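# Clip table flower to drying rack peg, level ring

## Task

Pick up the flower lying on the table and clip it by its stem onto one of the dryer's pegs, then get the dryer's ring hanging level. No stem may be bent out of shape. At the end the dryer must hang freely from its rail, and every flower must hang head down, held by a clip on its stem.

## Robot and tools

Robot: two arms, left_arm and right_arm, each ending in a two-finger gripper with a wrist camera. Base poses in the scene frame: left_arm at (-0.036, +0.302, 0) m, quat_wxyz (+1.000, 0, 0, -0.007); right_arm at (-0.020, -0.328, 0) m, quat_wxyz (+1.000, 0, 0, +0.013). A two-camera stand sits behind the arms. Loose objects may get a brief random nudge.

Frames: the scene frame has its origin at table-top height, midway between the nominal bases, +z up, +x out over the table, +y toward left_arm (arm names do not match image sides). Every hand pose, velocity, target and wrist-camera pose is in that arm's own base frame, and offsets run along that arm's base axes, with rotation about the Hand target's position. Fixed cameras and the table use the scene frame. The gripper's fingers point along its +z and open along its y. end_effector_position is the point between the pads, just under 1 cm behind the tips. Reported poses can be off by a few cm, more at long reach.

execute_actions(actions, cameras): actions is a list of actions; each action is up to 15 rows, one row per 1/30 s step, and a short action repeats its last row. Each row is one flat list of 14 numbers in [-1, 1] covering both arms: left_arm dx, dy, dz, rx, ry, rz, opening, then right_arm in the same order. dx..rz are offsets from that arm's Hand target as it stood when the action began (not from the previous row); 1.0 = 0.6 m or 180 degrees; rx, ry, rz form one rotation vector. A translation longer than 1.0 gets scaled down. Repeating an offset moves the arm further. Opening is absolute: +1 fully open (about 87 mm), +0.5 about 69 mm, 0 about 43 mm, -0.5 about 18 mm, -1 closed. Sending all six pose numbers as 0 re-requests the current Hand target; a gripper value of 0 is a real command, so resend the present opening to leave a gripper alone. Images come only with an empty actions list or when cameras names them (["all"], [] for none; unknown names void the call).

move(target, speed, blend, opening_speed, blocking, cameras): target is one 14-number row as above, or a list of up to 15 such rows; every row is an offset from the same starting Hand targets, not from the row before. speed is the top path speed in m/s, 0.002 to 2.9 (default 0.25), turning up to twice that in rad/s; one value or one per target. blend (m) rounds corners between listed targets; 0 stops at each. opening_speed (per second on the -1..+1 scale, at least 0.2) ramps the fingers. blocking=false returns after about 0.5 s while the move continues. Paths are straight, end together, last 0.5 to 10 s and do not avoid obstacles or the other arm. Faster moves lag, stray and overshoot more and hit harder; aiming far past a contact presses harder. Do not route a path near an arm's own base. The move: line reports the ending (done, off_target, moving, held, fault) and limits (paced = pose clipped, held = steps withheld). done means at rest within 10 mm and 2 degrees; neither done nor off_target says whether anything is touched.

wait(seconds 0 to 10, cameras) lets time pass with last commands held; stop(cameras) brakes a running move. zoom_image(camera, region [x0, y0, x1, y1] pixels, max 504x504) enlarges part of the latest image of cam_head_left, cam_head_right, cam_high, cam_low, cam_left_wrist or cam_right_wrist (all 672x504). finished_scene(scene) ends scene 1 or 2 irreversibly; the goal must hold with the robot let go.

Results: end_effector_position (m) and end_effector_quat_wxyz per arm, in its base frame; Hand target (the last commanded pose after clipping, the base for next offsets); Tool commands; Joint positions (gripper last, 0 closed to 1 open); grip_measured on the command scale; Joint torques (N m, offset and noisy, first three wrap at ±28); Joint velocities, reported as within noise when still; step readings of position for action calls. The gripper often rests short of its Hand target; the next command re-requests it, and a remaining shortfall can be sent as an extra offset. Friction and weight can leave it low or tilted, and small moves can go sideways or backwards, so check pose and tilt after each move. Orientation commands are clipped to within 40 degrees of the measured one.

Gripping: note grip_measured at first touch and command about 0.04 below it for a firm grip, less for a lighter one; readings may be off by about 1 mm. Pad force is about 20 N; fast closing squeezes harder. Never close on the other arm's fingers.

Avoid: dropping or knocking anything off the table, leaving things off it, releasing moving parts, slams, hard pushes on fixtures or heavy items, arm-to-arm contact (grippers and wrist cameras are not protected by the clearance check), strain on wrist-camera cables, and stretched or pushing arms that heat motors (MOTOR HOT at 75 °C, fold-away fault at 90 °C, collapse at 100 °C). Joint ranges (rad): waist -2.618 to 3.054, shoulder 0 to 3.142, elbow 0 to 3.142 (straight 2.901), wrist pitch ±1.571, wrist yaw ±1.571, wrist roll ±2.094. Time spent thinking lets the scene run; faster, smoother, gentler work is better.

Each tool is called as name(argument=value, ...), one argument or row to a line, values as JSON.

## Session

Scene 1 solved. Now scene 2.

execute_actions(
  actions=[],
)

Scene clock: 0.00 s.
left_arm: end_effector_position=(+0.3843, +0.0215, +0.0361) grip_measured=+0.991 end_effector_quat_wxyz=(+0.533, -0.042, +0.841, +0.080) | right_arm: end_effector_position=(+0.3589, -0.0310, +0.0103) grip_measured=+0.974 end_effector_quat_wxyz=(+0.498, +0.060, +0.865, -0.022)
Joint positions: left_arm=[-0.044 1.584 0.439 0.701 -0.22 -0.005 0.995] | right_arm=[-0.075 1.569 0.376 0.666 0.034 0.044 0.987]
Joint velocities: within noise
Joint torques (N m): no reading
Heat: left arm: 27 °C; right arm: 28 °C.
Hand target: left_arm +0.3895, +0.0218, +0.0453; +0.544, -0.047, +0.834, +0.079 | right_arm +0.3627, -0.0318, +0.0161; +0.505, +0.059, +0.861, -0.024
Tool commands: left_gripper/opening=+1.0 right_gripper/opening=+1.0

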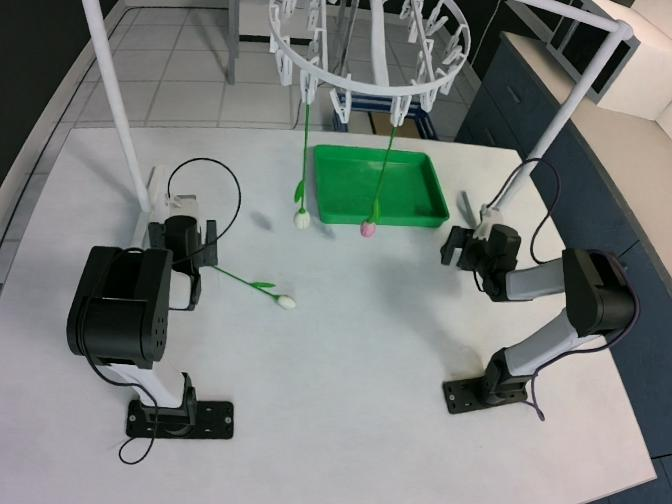

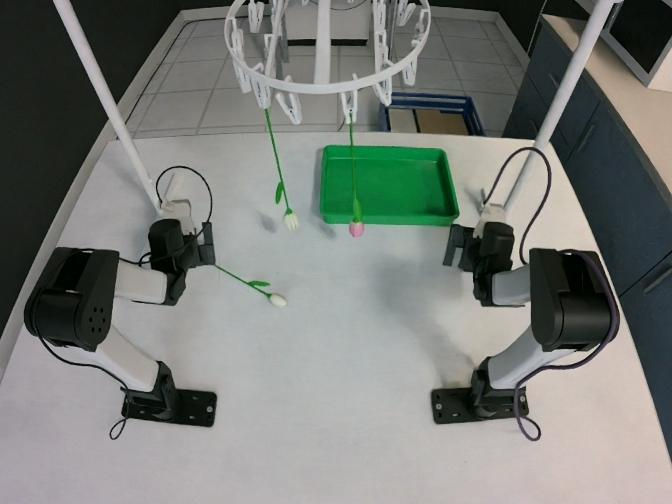

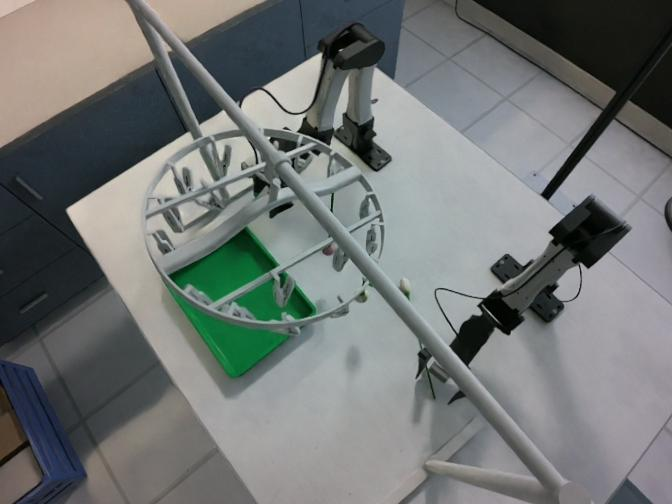

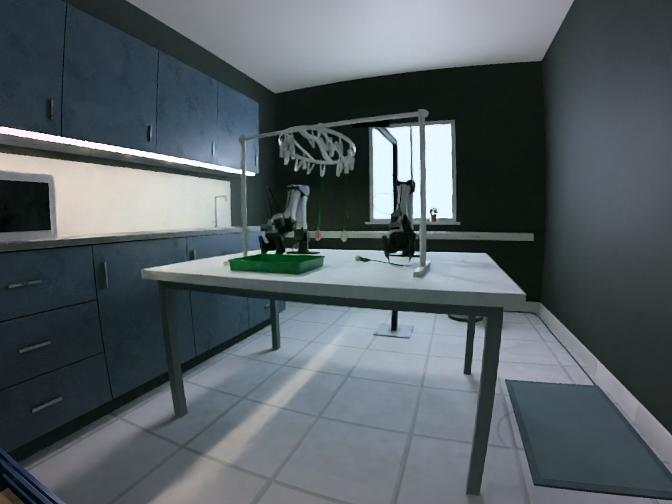

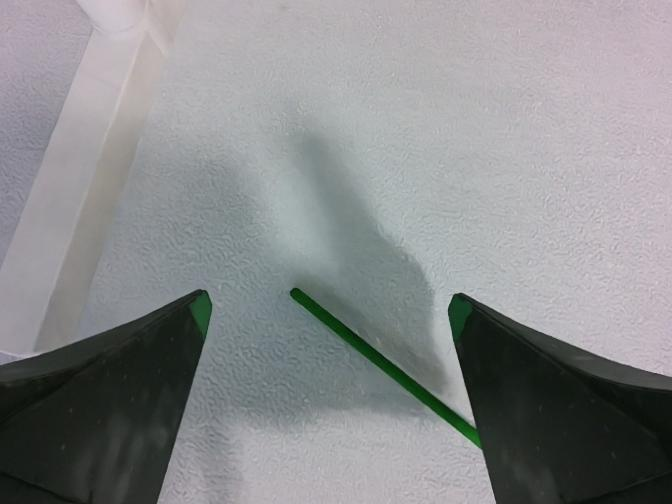

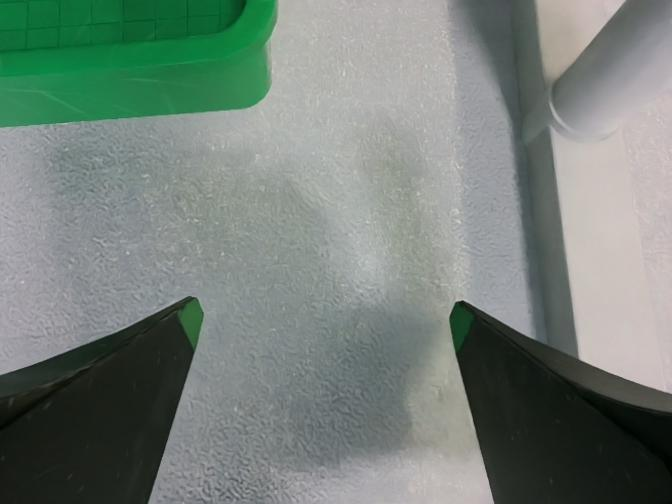

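zoom_image(
  camera="cam_low",
  region=[260, 105, 380, 195],
)

zoom_image(
  camera="cam_high",
  region=[120, 110, 400, 350],
)

zoom_image(
  camera="cam_head_left",
  region=[240, 0, 500, 250],
)

zoom_image(
  camera="cam_head_right",
  region=[200, 0, 470, 250],
)

Scaled by 4.200 from the camera's 672x504 image, which has a finer 960x720 frame.

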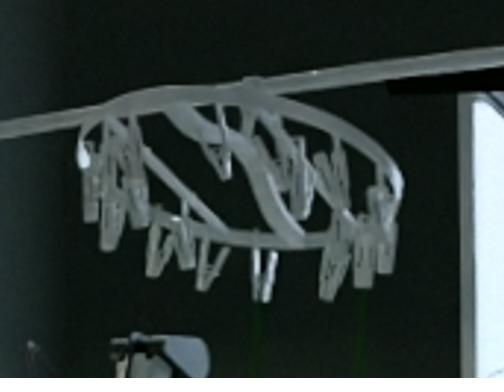

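Scaled by 1.800 from the camera's 672x504 image, which has a finer 960x720 frame.

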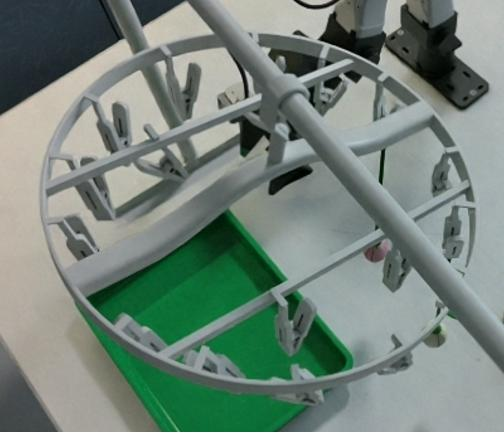

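Scaled by 1.938 from the camera's 672x504 image, which has a finer 960x720 frame.

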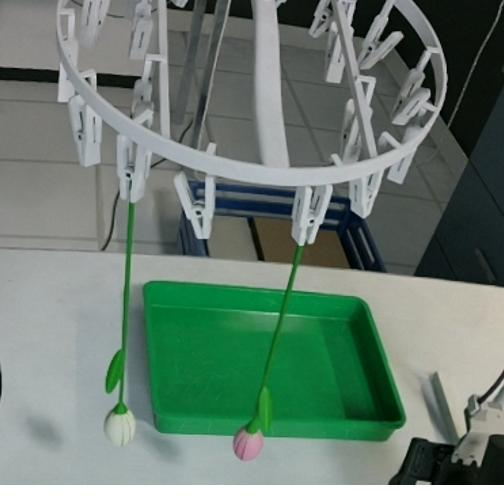

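Scaled by 1.867 from the camera's 672x504 image, which has a finer 960x720 frame.

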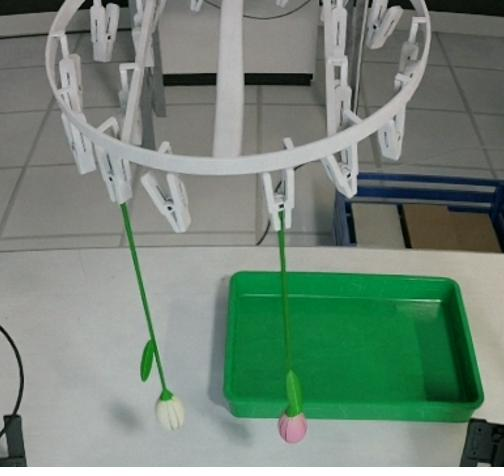

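move(
  target=[
    [0,0,0.05,0,0,0,1, -0.10,0.10,0.25,0,-0.08,0.03,0.5],
    [-0.0682,-0.0972,0.0495,-0.1572,0.1819,0.2771,1, -0.3378,0.3863,0.6732,0.0462,-0.3303,0.1597,0.1],
  ],
  speed=0.25,
  blend=[0.03,0],
  cameras=["cam_left_wrist","cam_right_wrist","cam_high"],
)

Scene clock: 10.53 s.
left_arm: end_effector_position=(+0.3410, -0.0332, +0.0680) grip_measured=+0.991 end_effector_quat_wxyz=(+0.186, -0.479, +0.849, +0.120) | right_arm: end_effector_position=(+0.1614, +0.2028, +0.4063) grip_measured=+0.100 end_effector_quat_wxyz=(+0.839, -0.125, +0.498, +0.177)
Joint positions: left_arm=[-0.206 1.787 1.332 -0.986 -0.428 -1.206 0.995] | right_arm=[1.541 0.753 0.554 1.056 0.896 -0.771 0.55]
Joint torques (N m): left_arm=[0.47 -6.48 8.34 0.29 -0.19 -0.04] | right_arm=[0.61 1.1 7.47 1.35 -0.46 -0.13]
Heat: left arm: 29 °C; right arm: 29 °C.
Hand target: left_arm +0.3486, -0.0365, +0.0750; +0.187, -0.488, +0.846, +0.108 | right_arm +0.1600, +0.2000, +0.4200; +0.846, -0.108, +0.488, +0.187
Off the commanded pose: left_arm 0.011 m, 2 deg | right_arm 0.014 m, 3 deg.
move: off_target (left_arm, right_arm); target 2's new opening was sent with right_arm's hand 0.014 m and 3 deg from that target
Images, in order (width x height): cam_high 672x504, cam_left_wrist 672x504, cam_right_wrist 672x504.

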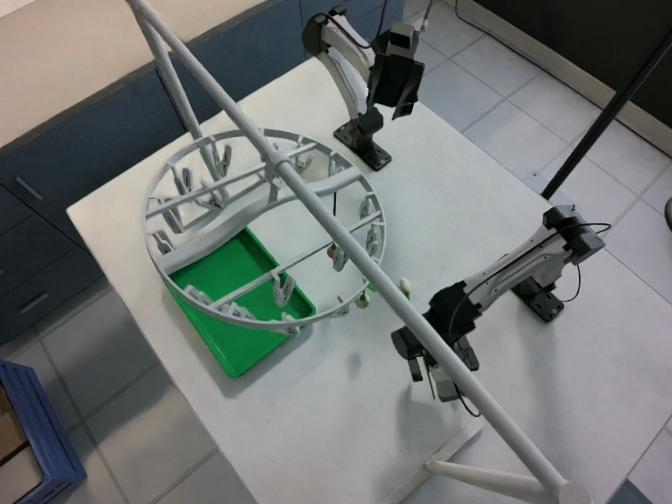

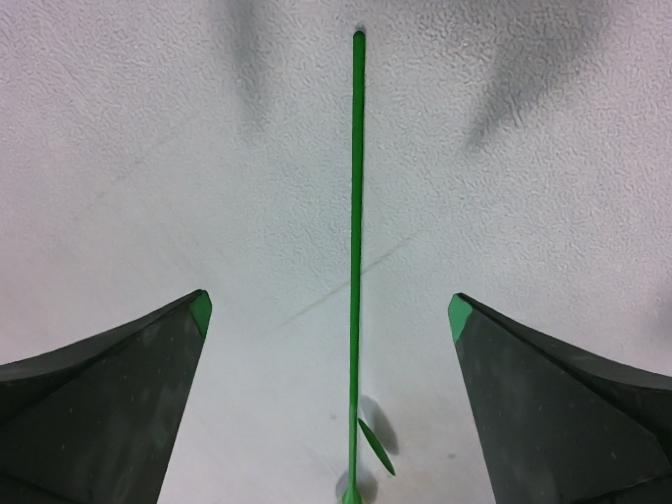

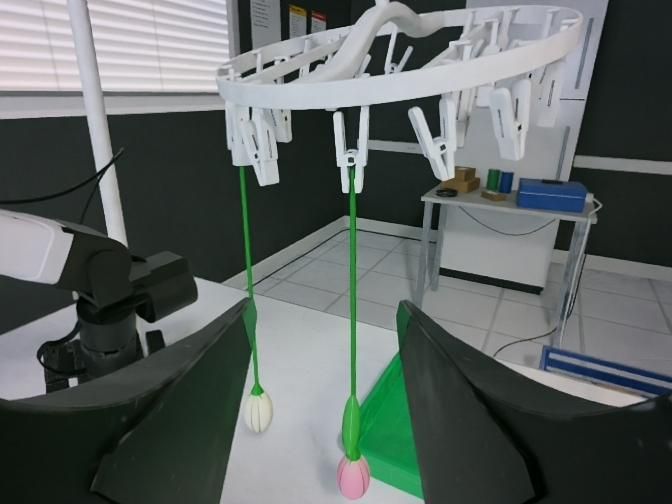

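move(
  target=[0.0098,-0.0103,-0.045,0,0,0,1, 0,0,0,0,0,0,0.1],
  speed=0.1,
  cameras=["cam_left_wrist","cam_high"],
)

zoom_image(
  camera="cam_high",
  region=[120, 110, 400, 350],
)

Scene clock: 13.67 s.
left_arm: end_effector_position=(+0.3511, -0.0355, +0.0514) grip_measured=+0.991 end_effector_quat_wxyz=(+0.185, -0.486, +0.846, +0.120) | right_arm: end_effector_position=(+0.1614, +0.2028, +0.4063) grip_measured=+0.100 end_effector_quat_wxyz=(+0.839, -0.125, +0.498, +0.177)
Joint positions: left_arm=[-0.206 1.84 1.332 -0.936 -0.428 -1.221 0.995] | right_arm=[1.541 0.753 0.554 1.056 0.896 -0.771 0.55]
Joint torques (N m): left_arm=[-0.81 -7.02 4.9 0.67 -0.24 -0.03] | right_arm=[0.61 1.1 7.47 1.35 -0.46 -0.13]
Heat: left arm: 29 °C; right arm: 29 °C.
Hand target: left_arm +0.3545, -0.0427, +0.0480; +0.187, -0.488, +0.846, +0.108 | right_arm +0.1600, +0.2000, +0.4200; +0.846, -0.108, +0.488, +0.187
Off the commanded pose: left_arm 0.009 m, 1 deg | right_arm 0.014 m, 3 deg.
move: off_target (right_arm)
Images, in order (width x height): cam_high 672x504, cam_left_wrist 672x504.

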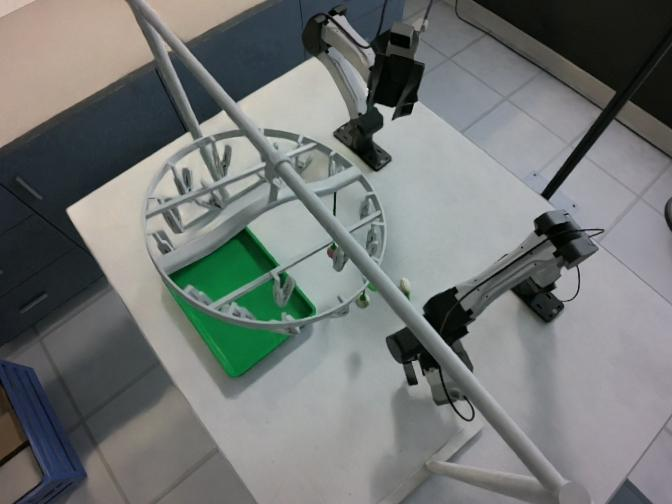

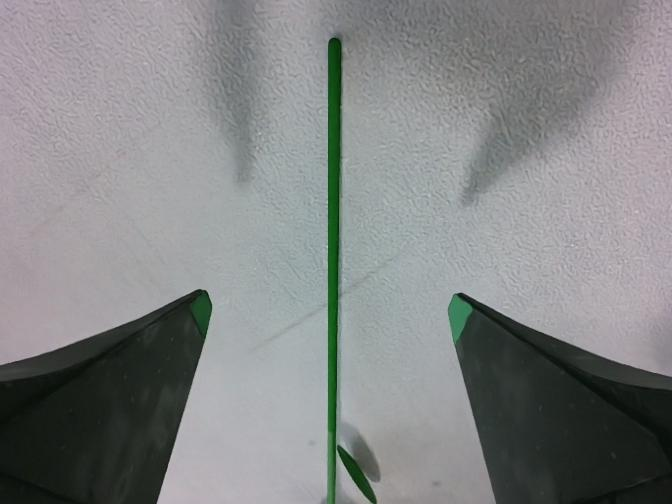

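Scaled by 1.800 from the camera's 672x504 image, which has a finer 960x720 frame.

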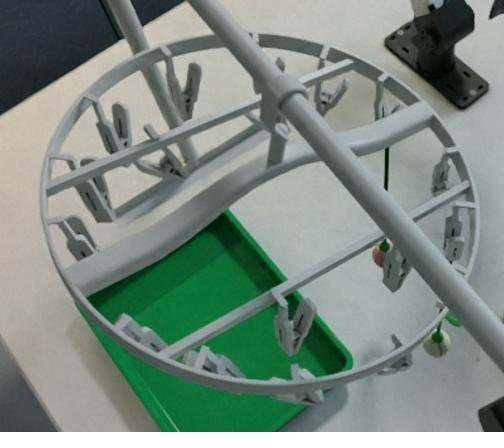

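move(
  target=[0,0.001,-0.0367,0,0,0,1, 0,0,0,0,0,0,0.1],
  speed=0.06,
  cameras=["cam_left_wrist"],
)

Scene clock: 15.53 s.
left_arm: end_effector_position=(+0.3527, -0.0358, +0.0304) grip_measured=+0.991 end_effector_quat_wxyz=(+0.187, -0.486, +0.845, +0.118) | right_arm: end_effector_position=(+0.1614, +0.2028, +0.4063) grip_measured=+0.100 end_effector_quat_wxyz=(+0.839, -0.125, +0.498, +0.177)
Joint positions: left_arm=[-0.206 1.866 1.278 -0.851 -0.428 -1.221 0.995] | right_arm=[1.541 0.753 0.554 1.056 0.896 -0.771 0.55]
Joint torques (N m): left_arm=[-0.49 -7.09 4.44 0.68 -0.23 -0.02] | right_arm=[0.62 1.1 7.47 1.35 -0.46 -0.13]
Heat: left arm: 29 °C; right arm: 29 °C.
Hand target: left_arm +0.3545, -0.0421, +0.0259; +0.187, -0.488, +0.846, +0.108 | right_arm +0.1600, +0.2000, +0.4200; +0.846, -0.108, +0.488, +0.187
Off the commanded pose: left_arm 0.008 m, 1 deg | right_arm 0.014 m, 3 deg.
move: off_target (right_arm)
Images, in order (width x height): cam_left_wrist 672x504.

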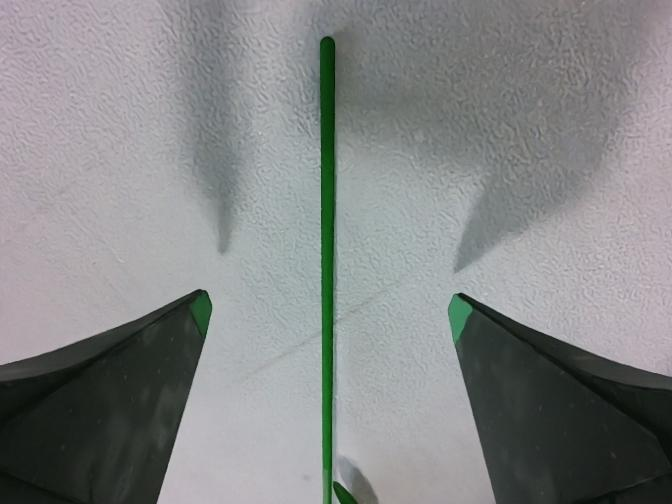

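move(
  target=[
    [0,0,-0.0150,0,0,0,1, 0,0,0,0,0,0,0.1],
    [0,0,-0.0150,0,0,0,-1, 0,0,0,0,0,0,0.1],
  ],
  speed=0.04,
  opening_speed=1.0,
  cameras=["cam_left_wrist"],
)

Scene clock: 19.63 s.
left_arm: end_effector_position=(+0.3534, -0.0360, +0.0223) grip_measured=-0.898 end_effector_quat_wxyz=(+0.188, -0.486, +0.845, +0.117) | right_arm: end_effector_position=(+0.1614, +0.2028, +0.4063) grip_measured=+0.100 end_effector_quat_wxyz=(+0.839, -0.125, +0.498, +0.177)
Joint positions: left_arm=[-0.206 1.877 1.258 -0.818 -0.428 -1.221 0.051] | right_arm=[1.541 0.753 0.554 1.056 0.896 -0.771 0.55]
Joint torques (N m): left_arm=[-0.55 -6.93 4.19 0.7 -0.24 -0.07] | right_arm=[0.62 1.1 7.47 1.36 -0.46 -0.13]
Heat: left arm: 29 °C; right arm: 29 °C.
Hand target: left_arm +0.3545, -0.0421, +0.0169; +0.187, -0.488, +0.846, +0.108 | right_arm +0.1600, +0.2000, +0.4200; +0.846, -0.108, +0.488, +0.187
Off the commanded pose: left_arm 0.008 m, 1 deg | right_arm 0.014 m, 3 deg.
move: off_target (right_arm)
Images, in order (width x height): cam_left_wrist 672x504.

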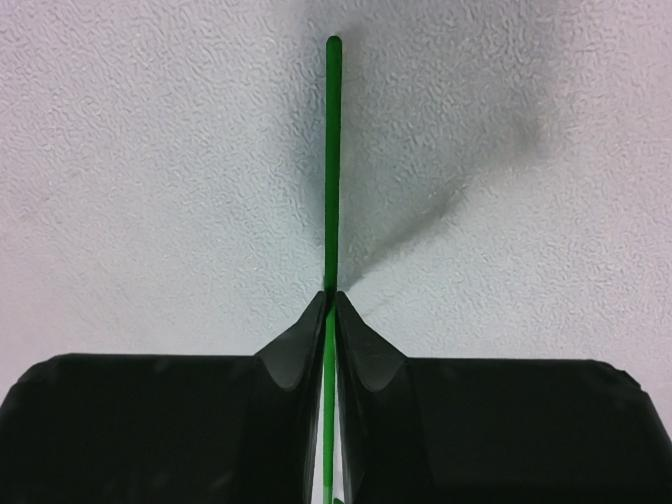

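move(
  target=[
    [0,0,0.25,0,0,0,-1, 0,0,0,0,0,0,0.1],
    [-0.1742,0.0368,0.5218,0.2458,-0.3514,-0.2358,-1, 0,0,0,0,0,0,0.1],
  ],
  speed=[0.12,0.35],
  blend=[0.02,0],
  cameras=["cam_left_wrist","cam_right_wrist","cam_high","cam_head_left"],
)

Scene clock: 25.97 s.
left_arm: end_effector_position=(+0.2479, -0.0185, +0.3272) grip_measured=-0.898 end_effector_quat_wxyz=(+0.756, -0.055, +0.649, +0.074) | right_arm: end_effector_position=(+0.1614, +0.2028, +0.4063) grip_measured=+0.100 end_effector_quat_wxyz=(+0.839, -0.125, +0.498, +0.177)
Joint positions: left_arm=[-0.627 0.452 0.605 0.068 -0.796 0.172 0.051] | right_arm=[1.541 0.753 0.554 1.056 0.896 -0.771 0.55]
Joint torques (N m): left_arm=[0.32 1.7 4.98 2.01 0.13 0.14] | right_arm=[0.62 1.1 7.46 1.35 -0.46 -0.13]
Heat: left arm: 29 °C; right arm: 30 °C.
Hand target: left_arm +0.2500, -0.0200, +0.3300; +0.764, -0.056, +0.640, +0.067 | right_arm +0.1600, +0.2000, +0.4200; +0.846, -0.108, +0.488, +0.187
Off the commanded pose: left_arm 0.004 m, 2 deg | right_arm 0.014 m, 3 deg.
move: off_target (right_arm)
Images, in order (width x height): cam_head_left 672x504, cam_high 672x504, cam_left_wrist 672x504, cam_right_wrist 672x504.

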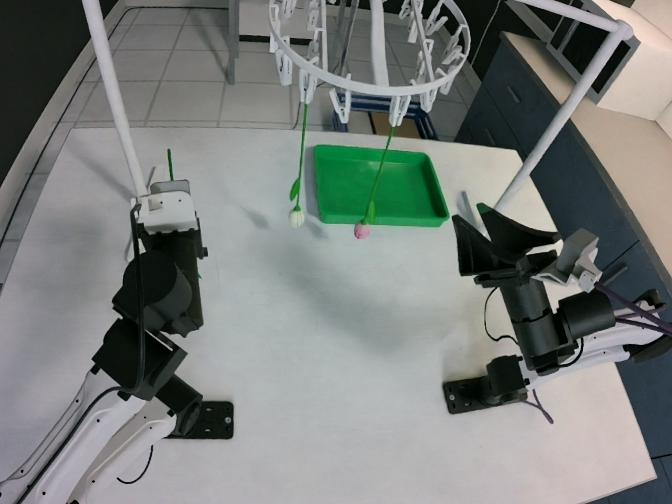

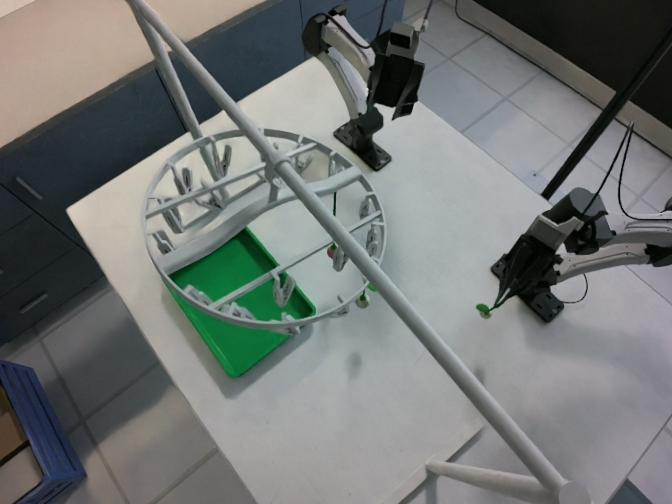

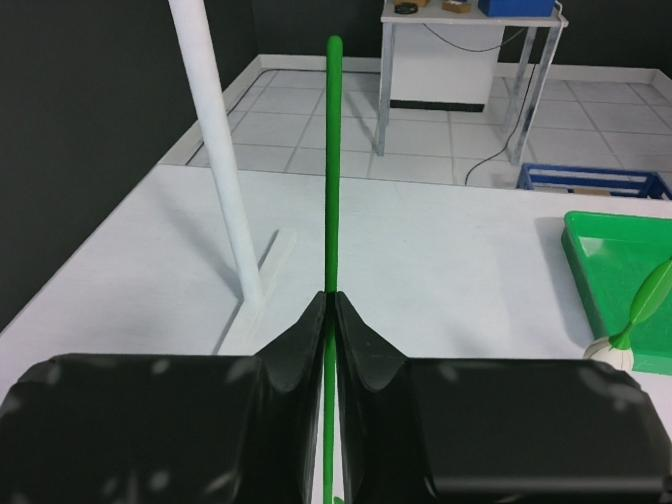

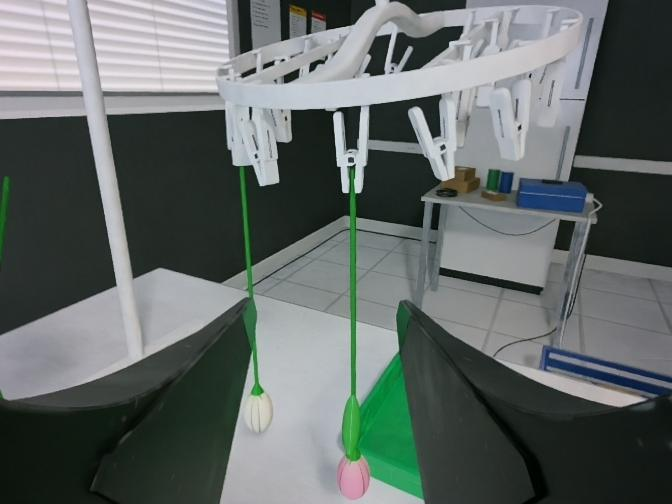

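zoom_image(
  camera="cam_right_wrist",
  region=[200, 0, 400, 150],
)

zoom_image(
  camera="cam_right_wrist",
  region=[400, 0, 600, 150],
)

Scaled by 2.520 from the camera's 672x504 image, which has a finer 960x720 frame.

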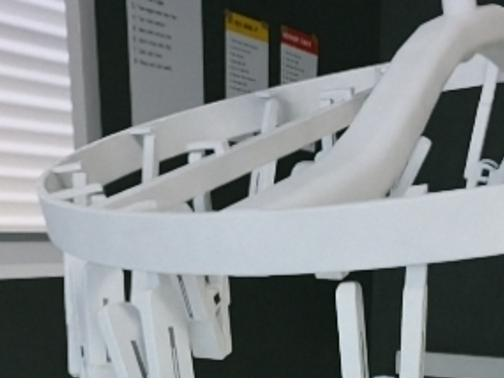

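Scaled by 2.520 from the camera's 672x504 image, which has a finer 960x720 frame.

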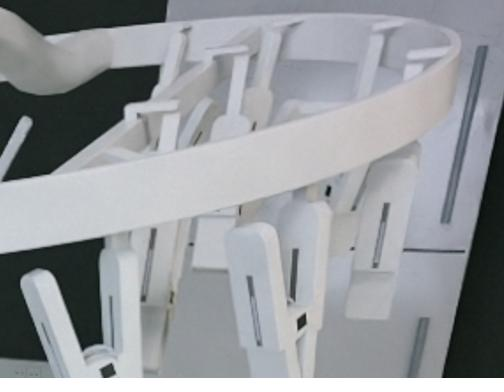

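move(
  target=[0,0,0,0,0,0,-1, 0.2183,-0.0417,0.0667,-0.0323,0.058,0.047,0],
  speed=0.18,
  cameras=["cam_right_wrist"],
)

Scene clock: 37.53 s.
left_arm: end_effector_position=(+0.2479, -0.0185, +0.3272) grip_measured=-0.898 end_effector_quat_wxyz=(+0.756, -0.055, +0.649, +0.074) | right_arm: end_effector_position=(+0.2946, +0.1731, +0.4555) grip_measured=+0.000 end_effector_quat_wxyz=(+0.781, -0.166, +0.560, +0.221)
Joint positions: left_arm=[-0.627 0.452 0.605 0.068 -0.796 0.172 0.051] | right_arm=[0.499 0.91 1.051 0.183 -0.061 0.007 0.5]
Joint torques (N m): left_arm=[0.39 1.65 5.01 2.07 0.12 0.15] | right_arm=[-0.27 -0.23 7.91 1.49 -0.25 0.16]
Heat: left arm: 29 °C; right arm: 30 °C.
Hand target: left_arm +0.2500, -0.0200, +0.3300; +0.764, -0.056, +0.640, +0.067 | right_arm +0.2910, +0.1750, +0.4600; +0.775, -0.169, +0.562, +0.233
Off the commanded pose: left_arm 0.004 m, 2 deg | right_arm 0.006 m, 2 deg.
move: done
Images, in order (width x height): cam_right_wrist 672x504.

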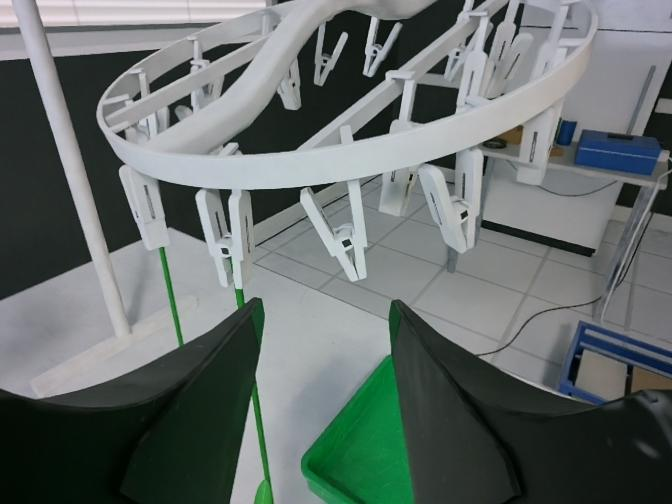

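move(
  target=[0,0,0,0,0,0,-1, 0.1557,0.089,-0.0058,0,0,0,0],
  speed=0.12,
  cameras=["cam_right_wrist"],
)

Scene clock: 40.97 s.
left_arm: end_effector_position=(+0.2479, -0.0185, +0.3272) grip_measured=-0.898 end_effector_quat_wxyz=(+0.756, -0.055, +0.649, +0.074) | right_arm: end_effector_position=(+0.3892, +0.2247, +0.4328) grip_measured=+0.000 end_effector_quat_wxyz=(+0.759, -0.173, +0.589, +0.216)
Joint positions: left_arm=[-0.627 0.452 0.605 0.068 -0.796 0.172 0.051] | right_arm=[0.499 1.299 1.235 0.313 -0.061 0.007 0.5]
Joint torques (N m): left_arm=[0.44 1.52 4.98 2.04 0.11 0.13] | right_arm=[0.46 -3.78 8.4 2.34 -0.19 0.12]
Heat: left arm: 29 °C; right arm: 31 °C.
Hand target: left_arm +0.2500, -0.0200, +0.3300; +0.764, -0.056, +0.640, +0.067 | right_arm +0.3844, +0.2284, +0.4565; +0.775, -0.169, +0.562, +0.233
Off the commanded pose: left_arm 0.004 m, 2 deg | right_arm 0.024 m, 4 deg.
move: off_target (right_arm)
Images, in order (width x height): cam_right_wrist 672x504.

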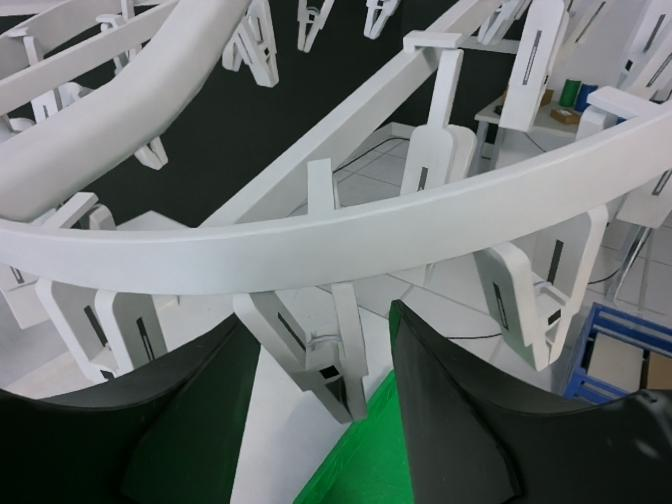

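move(
  target=[
    [0,0,0,0,0,0,-1, 0,0,0.022,0,0,0,0],
    [0,0,0,0,0,0,-1, 0.0428,-0.0312,0.0233,0,0,0.0528,0],
    [0,0,0,0,0,0,-1, 0.0828,-0.046,0.025,0,0,0.1083,0],
    [0,0,0,0,0,0,-1, 0.1255,-0.05,0.0267,0,0,0.1639,0],
    [0,0,0,0,0,0,-1, 0.1675,-0.043,0.0283,0,0,0.2194,0],
    [0,0,0,0,0,0,-1, 0.2062,-0.0252,0.03,0,0,0.2694,0],
  ],
  speed=0.11,
  blend=[0.005,0.02,0.02,0.02,0.02,0],
  cameras=["cam_right_wrist","cam_high"],
)

Scene clock: 48.83 s.
left_arm: end_effector_position=(+0.2479, -0.0185, +0.3272) grip_measured=-0.898 end_effector_quat_wxyz=(+0.756, -0.055, +0.649, +0.074) | right_arm: end_effector_position=(+0.5116, +0.2090, +0.4765) grip_measured=+0.000 end_effector_quat_wxyz=(+0.650, -0.403, +0.419, +0.490)
Joint positions: left_arm=[-0.627 0.452 0.605 0.068 -0.796 0.172 0.051] | right_arm=[0.068 2.35 2.497 0.846 -1.172 0.836 0.5]
Joint torques (N m): left_arm=[0.38 1.55 4.97 2.06 0.11 0.15] | right_arm=[0.27 -10.43 6.9 0.14 0.22 0.79]
Heat: left arm: 29 °C; right arm: 32 °C.
Hand target: left_arm +0.2500, -0.0200, +0.3300; +0.764, -0.056, +0.640, +0.067 | right_arm +0.5081, +0.2133, +0.4745; +0.611, -0.385, +0.443, +0.531
Off the commanded pose: left_arm 0.004 m, 2 deg | right_arm 0.006 m, 7 deg.
move: off_target (right_arm)
Images, in order (width x height): cam_high 672x504, cam_right_wrist 672x504.

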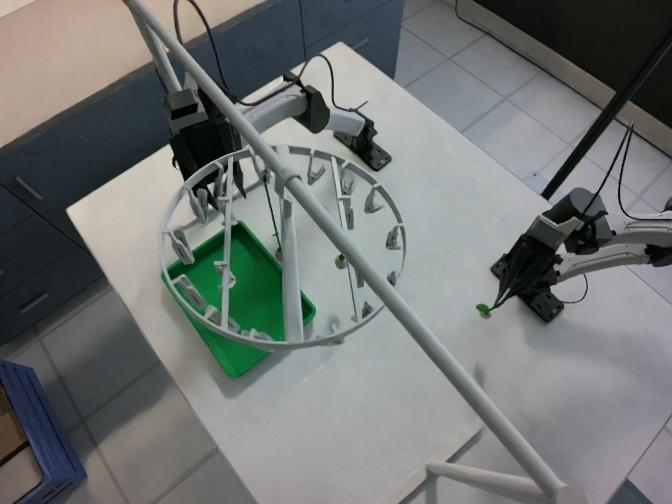

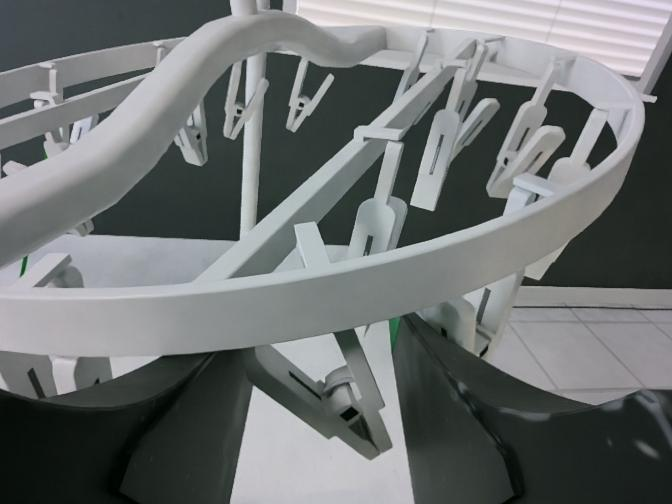

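move(
  target=[
    [0,0,0,0,0,0,-1, -0.0235,-0.1483,-0.0167,0,0,0,0],
    [0,0,0,0,0,0,-1, -0.4405,-0.1192,-0.0325,0,0,-0.2056,0],
    [0,0,0,0,0,0,-1, -0.5085,0.1493,-0.0242,0,0,-0.411,0],
  ],
  speed=[0.12,0.28,0.28],
  blend=[0.02,0.04,0],
  cameras=["cam_right_wrist","cam_high"],
)

Scene clock: 54.97 s.
left_arm: end_effector_position=(+0.2479, -0.0185, +0.3272) grip_measured=-0.898 end_effector_quat_wxyz=(+0.756, -0.055, +0.649, +0.074) | right_arm: end_effector_position=(+0.2022, +0.3096, +0.4531) grip_measured=+0.000 end_effector_quat_wxyz=(+0.806, -0.068, +0.585, +0.050)
Joint positions: left_arm=[-0.627 0.452 0.605 0.068 -0.796 0.172 0.051] | right_arm=[1.482 1.427 1.215 1.096 1.164 -0.896 0.5]
Joint torques (N m): left_arm=[0.42 1.66 4.97 2.02 0.14 0.15] | right_arm=[0.39 -3.73 6.75 1.35 -0.27 -0.14]
Heat: left arm: 30 °C; right arm: 32 °C.
Hand target: left_arm +0.2500, -0.0200, +0.3300; +0.764, -0.056, +0.640, +0.067 | right_arm +0.2030, +0.3029, +0.4600; +0.807, -0.041, +0.586, +0.056
Off the commanded pose: left_arm 0.004 m, 2 deg | right_arm 0.010 m, 3 deg.
move: off_target (right_arm)
Images, in order (width x height): cam_high 672x504, cam_right_wrist 672x504.

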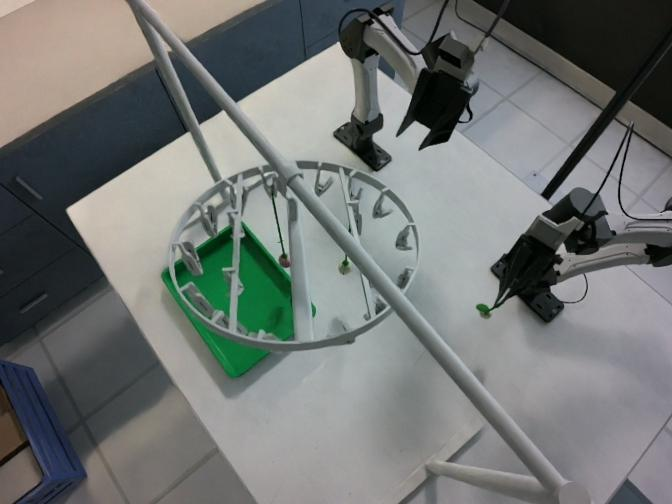

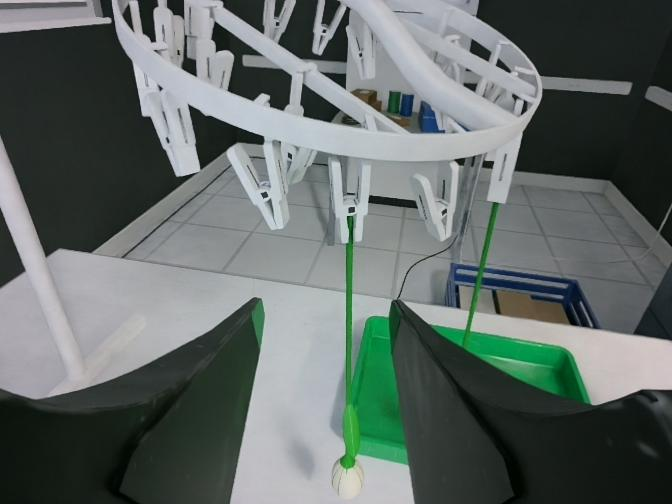

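move(
  target=[0,0,0,0,0,0,-1, 0.145,-0.1198,-0.0167,0,0,0.1139,0],
  speed=0.18,
  cameras=["cam_right_wrist"],
)

Scene clock: 66.07 s.
left_arm: end_effector_position=(+0.2479, -0.0185, +0.3272) grip_measured=-0.898 end_effector_quat_wxyz=(+0.756, -0.055, +0.649, +0.074) | right_arm: end_effector_position=(+0.2924, +0.2293, +0.4483) grip_measured=+0.000 end_effector_quat_wxyz=(+0.790, -0.140, +0.567, +0.186)
Joint positions: left_arm=[-0.627 0.452 0.605 0.068 -0.796 0.172 0.051] | right_arm=[0.84 1.035 1.061 0.319 0.345 -0.132 0.5]
Joint torques (N m): left_arm=[0.35 1.73 4.9 2.06 0.09 0.13] | right_arm=[-0.28 -1.74 7.12 1.45 -0.34 0.18]
Heat: left arm: 31 °C; right arm: 32 °C.
Hand target: left_arm +0.2500, -0.0200, +0.3300; +0.764, -0.056, +0.640, +0.067 | right_arm +0.2900, +0.2310, +0.4500; +0.785, -0.145, +0.569, +0.199
Off the commanded pose: left_arm 0.004 m, 2 deg | right_arm 0.003 m, 2 deg.
move: done
Images, in order (width x height): cam_right_wrist 672x504.

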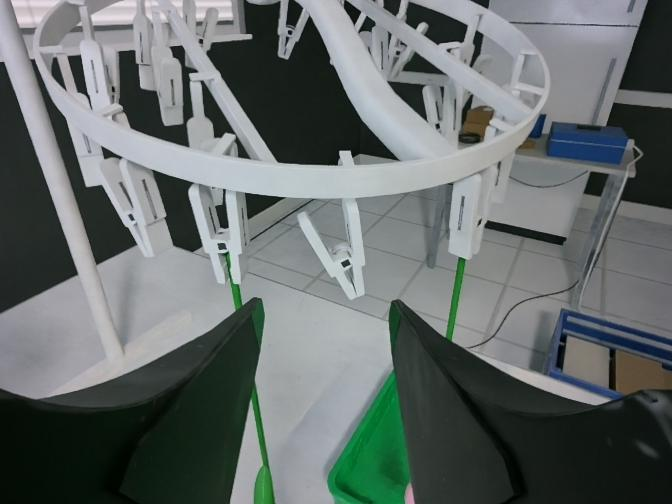

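move(
  target=[0,0,0,0,0,0,-1, 0.1503,0.0722,0.0133,0,0,0,0],
  speed=0.12,
  cameras=["cam_right_wrist"],
)

Scene clock: 69.47 s.
left_arm: end_effector_position=(+0.2479, -0.0185, +0.3272) grip_measured=-0.898 end_effector_quat_wxyz=(+0.756, -0.055, +0.649, +0.074) | right_arm: end_effector_position=(+0.3843, +0.2706, +0.4344) grip_measured=+0.000 end_effector_quat_wxyz=(+0.770, -0.154, +0.594, +0.173)
Joint positions: left_arm=[-0.627 0.452 0.605 0.068 -0.796 0.172 0.051] | right_arm=[0.703 1.388 1.307 0.336 0.221 -0.089 0.5]
Joint torques (N m): left_arm=[0.34 1.76 5.14 2.05 0.12 0.15] | right_arm=[-0.21 -4.48 8.4 2.31 -0.31 0.18]
Heat: left arm: 31 °C; right arm: 32 °C.
Hand target: left_arm +0.2500, -0.0200, +0.3300; +0.764, -0.056, +0.640, +0.067 | right_arm +0.3802, +0.2743, +0.4580; +0.785, -0.145, +0.569, +0.199
Off the commanded pose: left_arm 0.004 m, 2 deg | right_arm 0.024 m, 5 deg.
move: off_target (right_arm)
Images, in order (width x height): cam_right_wrist 672x504.

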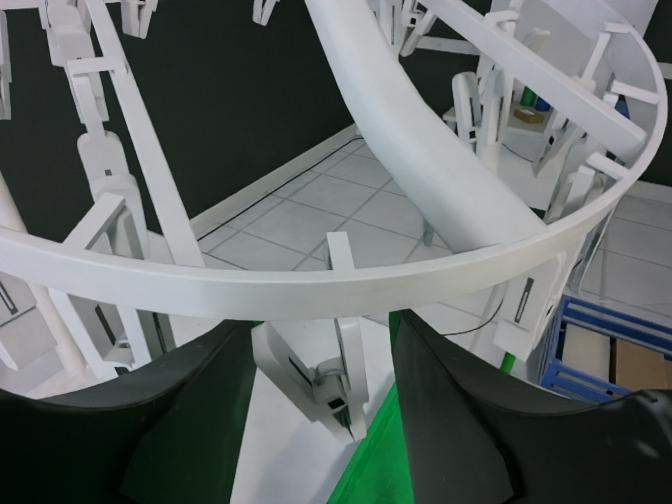

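move(
  target=[
    [0,0,0,0,0,0,-1, 0.0118,-0.0252,0.004,0,0,0.0417,0],
    [0,0,0,0,0,0,-1, 0.0413,-0.0482,0,0,0,0.0972,0],
    [0,0,0,0,0,0,-1, 0.0757,-0.0627,-0.01,0,0,0.1583,0],
    [0,0,0,0,0,0,-1, 0.1128,-0.068,-0.018,0,0,0.2139,0],
    [0,0,0,0,0,0,-1, 0.15,-0.0635,-0.025,0,0,0.2694,0],
    [0,0,0,0,0,0,-1, 0.1665,-0.058,-0.03,0,0,0.2861,0],
  ],
  speed=0.11,
  blend=[0.02,0.02,0.02,0.02,0.02,0],
  cameras=["cam_right_wrist","cam_high"],
)

Scene clock: 75.73 s.
left_arm: end_effector_position=(+0.2479, -0.0185, +0.3272) grip_measured=-0.898 end_effector_quat_wxyz=(+0.756, -0.055, +0.649, +0.074) | right_arm: end_effector_position=(+0.4841, +0.2389, +0.4348) grip_measured=+0.000 end_effector_quat_wxyz=(+0.617, -0.361, +0.464, +0.522)
Joint positions: left_arm=[-0.627 0.452 0.605 0.068 -0.796 0.172 0.051] | right_arm=[0.139 2.08 1.94 0.902 -1.109 0.748 0.5]
Joint torques (N m): left_arm=[0.43 1.58 4.9 2.04 0.14 0.15] | right_arm=[-0.25 -9.14 7.62 1.32 0.04 0.11]
Heat: left arm: 31 °C; right arm: 32 °C.
Hand target: left_arm +0.2500, -0.0200, +0.3300; +0.764, -0.056, +0.640, +0.067 | right_arm +0.4801, +0.2395, +0.4400; +0.620, -0.378, +0.450, +0.520
Off the commanded pose: left_arm 0.004 m, 2 deg | right_arm 0.007 m, 2 deg.
move: done; blend cut to 0.0131 m at target 5
Images, in order (width x height): cam_high 672x504, cam_right_wrist 672x504.

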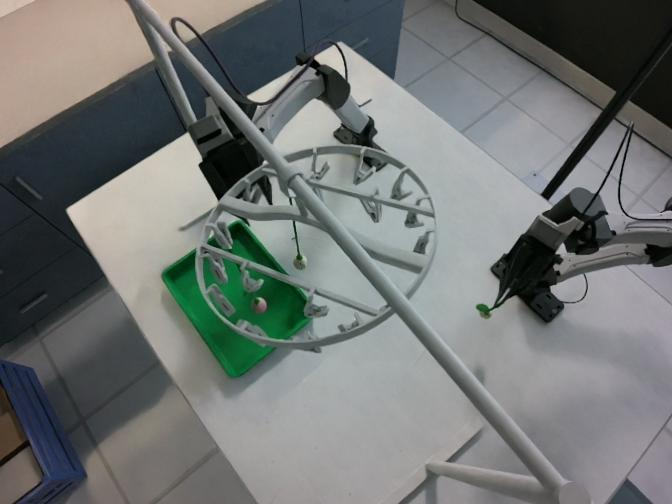

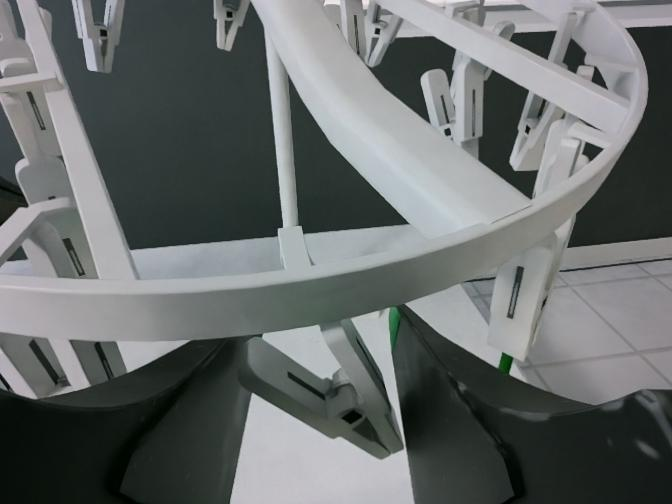

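move(
  target=[
    [0,0,0,0,0,0,-1, -0.0312,-0.1488,0,0,0,0,0],
    [0,0,0,0,0,0,-1, -0.3938,-0.1628,0.0333,0,0,-0.133,0.0],
    [0,0,0,0,0,0,-1, -0.4113,0.0627,0.0917,0,0,-0.2694,0.12],
  ],
  speed=[0.12,0.28,0.28],
  blend=[0.02,0.04,0],
  cameras=["cam_right_wrist","cam_high"],
)

Scene clock: 80.77 s.
left_arm: end_effector_position=(+0.2479, -0.0185, +0.3272) grip_measured=-0.898 end_effector_quat_wxyz=(+0.756, -0.055, +0.649, +0.074) | right_arm: end_effector_position=(+0.2329, +0.2827, +0.4811) grip_measured=+0.120 end_effector_quat_wxyz=(+0.769, -0.173, +0.574, +0.222)
Joint positions: left_arm=[-0.627 0.452 0.605 0.068 -0.796 0.172 0.051] | right_arm=[1.157 1.1 1.259 0.18 0.557 -0.195 0.56]
Joint torques (N m): left_arm=[0.43 1.62 5.03 2.06 0.14 0.11] | right_arm=[0.62 -1.32 7.76 1.89 0.01 -0.14]
Heat: left arm: 31 °C; right arm: 32 °C.
Hand target: left_arm +0.2500, -0.0200, +0.3300; +0.764, -0.056, +0.640, +0.067 | right_arm +0.2333, +0.2771, +0.4950; +0.779, -0.159, +0.565, +0.220
Off the commanded pose: left_arm 0.004 m, 2 deg | right_arm 0.015 m, 2 deg.
move: off_target (right_arm); target 3's new opening was sent with right_arm's hand 0.015 m and 2 deg from that target
Images, in order (width x height): cam_high 672x504, cam_right_wrist 672x504.

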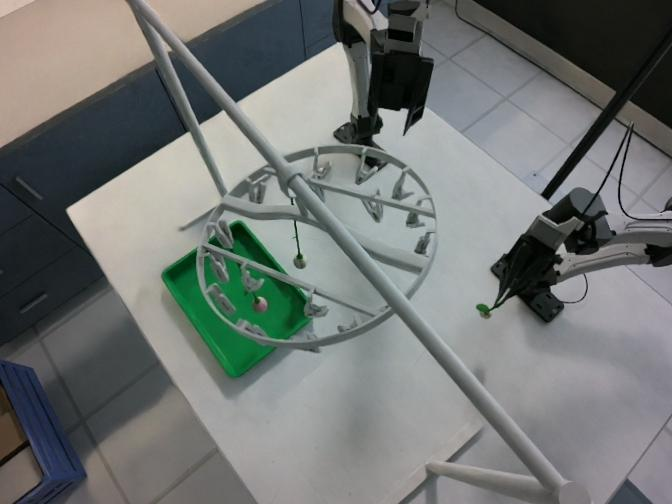

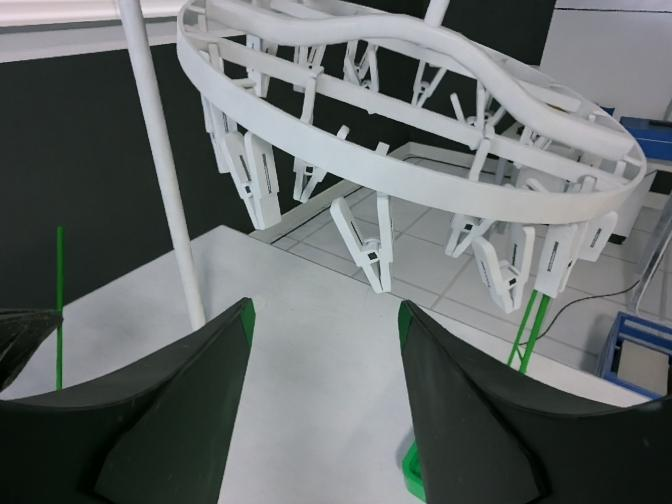

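zoom_image(
  camera="cam_right_wrist",
  region=[420, 100, 672, 380],
)

zoom_image(
  camera="cam_right_wrist",
  region=[170, 0, 450, 310],
)

zoom_image(
  camera="cam_high",
  region=[180, 120, 450, 390],
)

Scaled by 1.800 from the camera's 672x504 image, which has a finer 960x720 frame.

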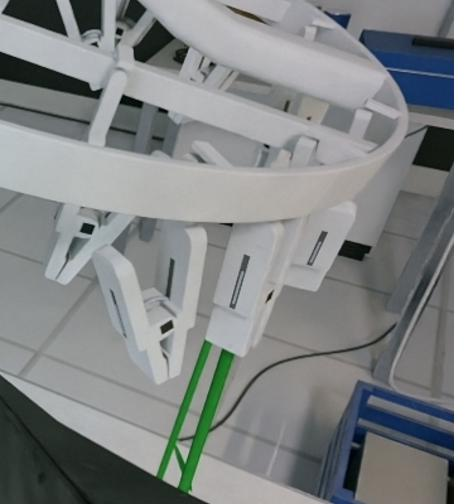

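Scaled by 1.626 from the camera's 672x504 image, which has a finer 960x720 frame.

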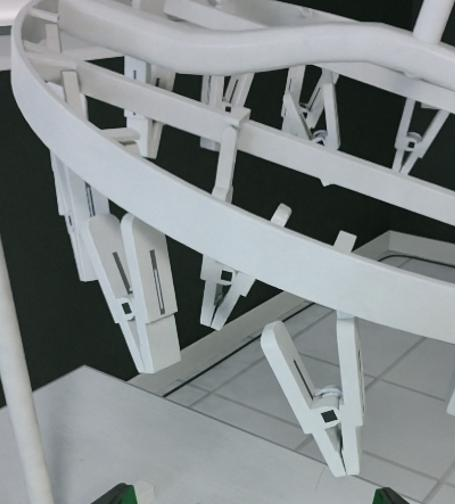

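Scaled by 1.867 from the camera's 672x504 image, which has a finer 960x720 frame.

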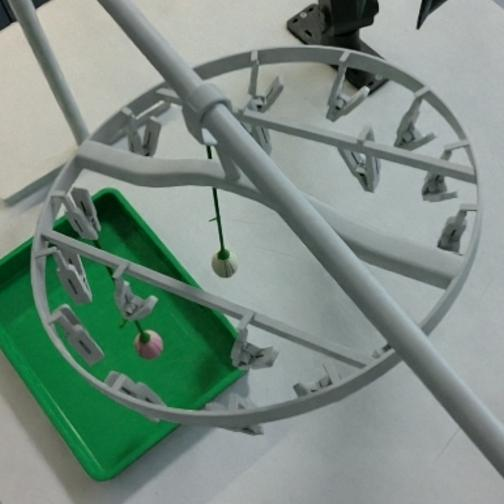

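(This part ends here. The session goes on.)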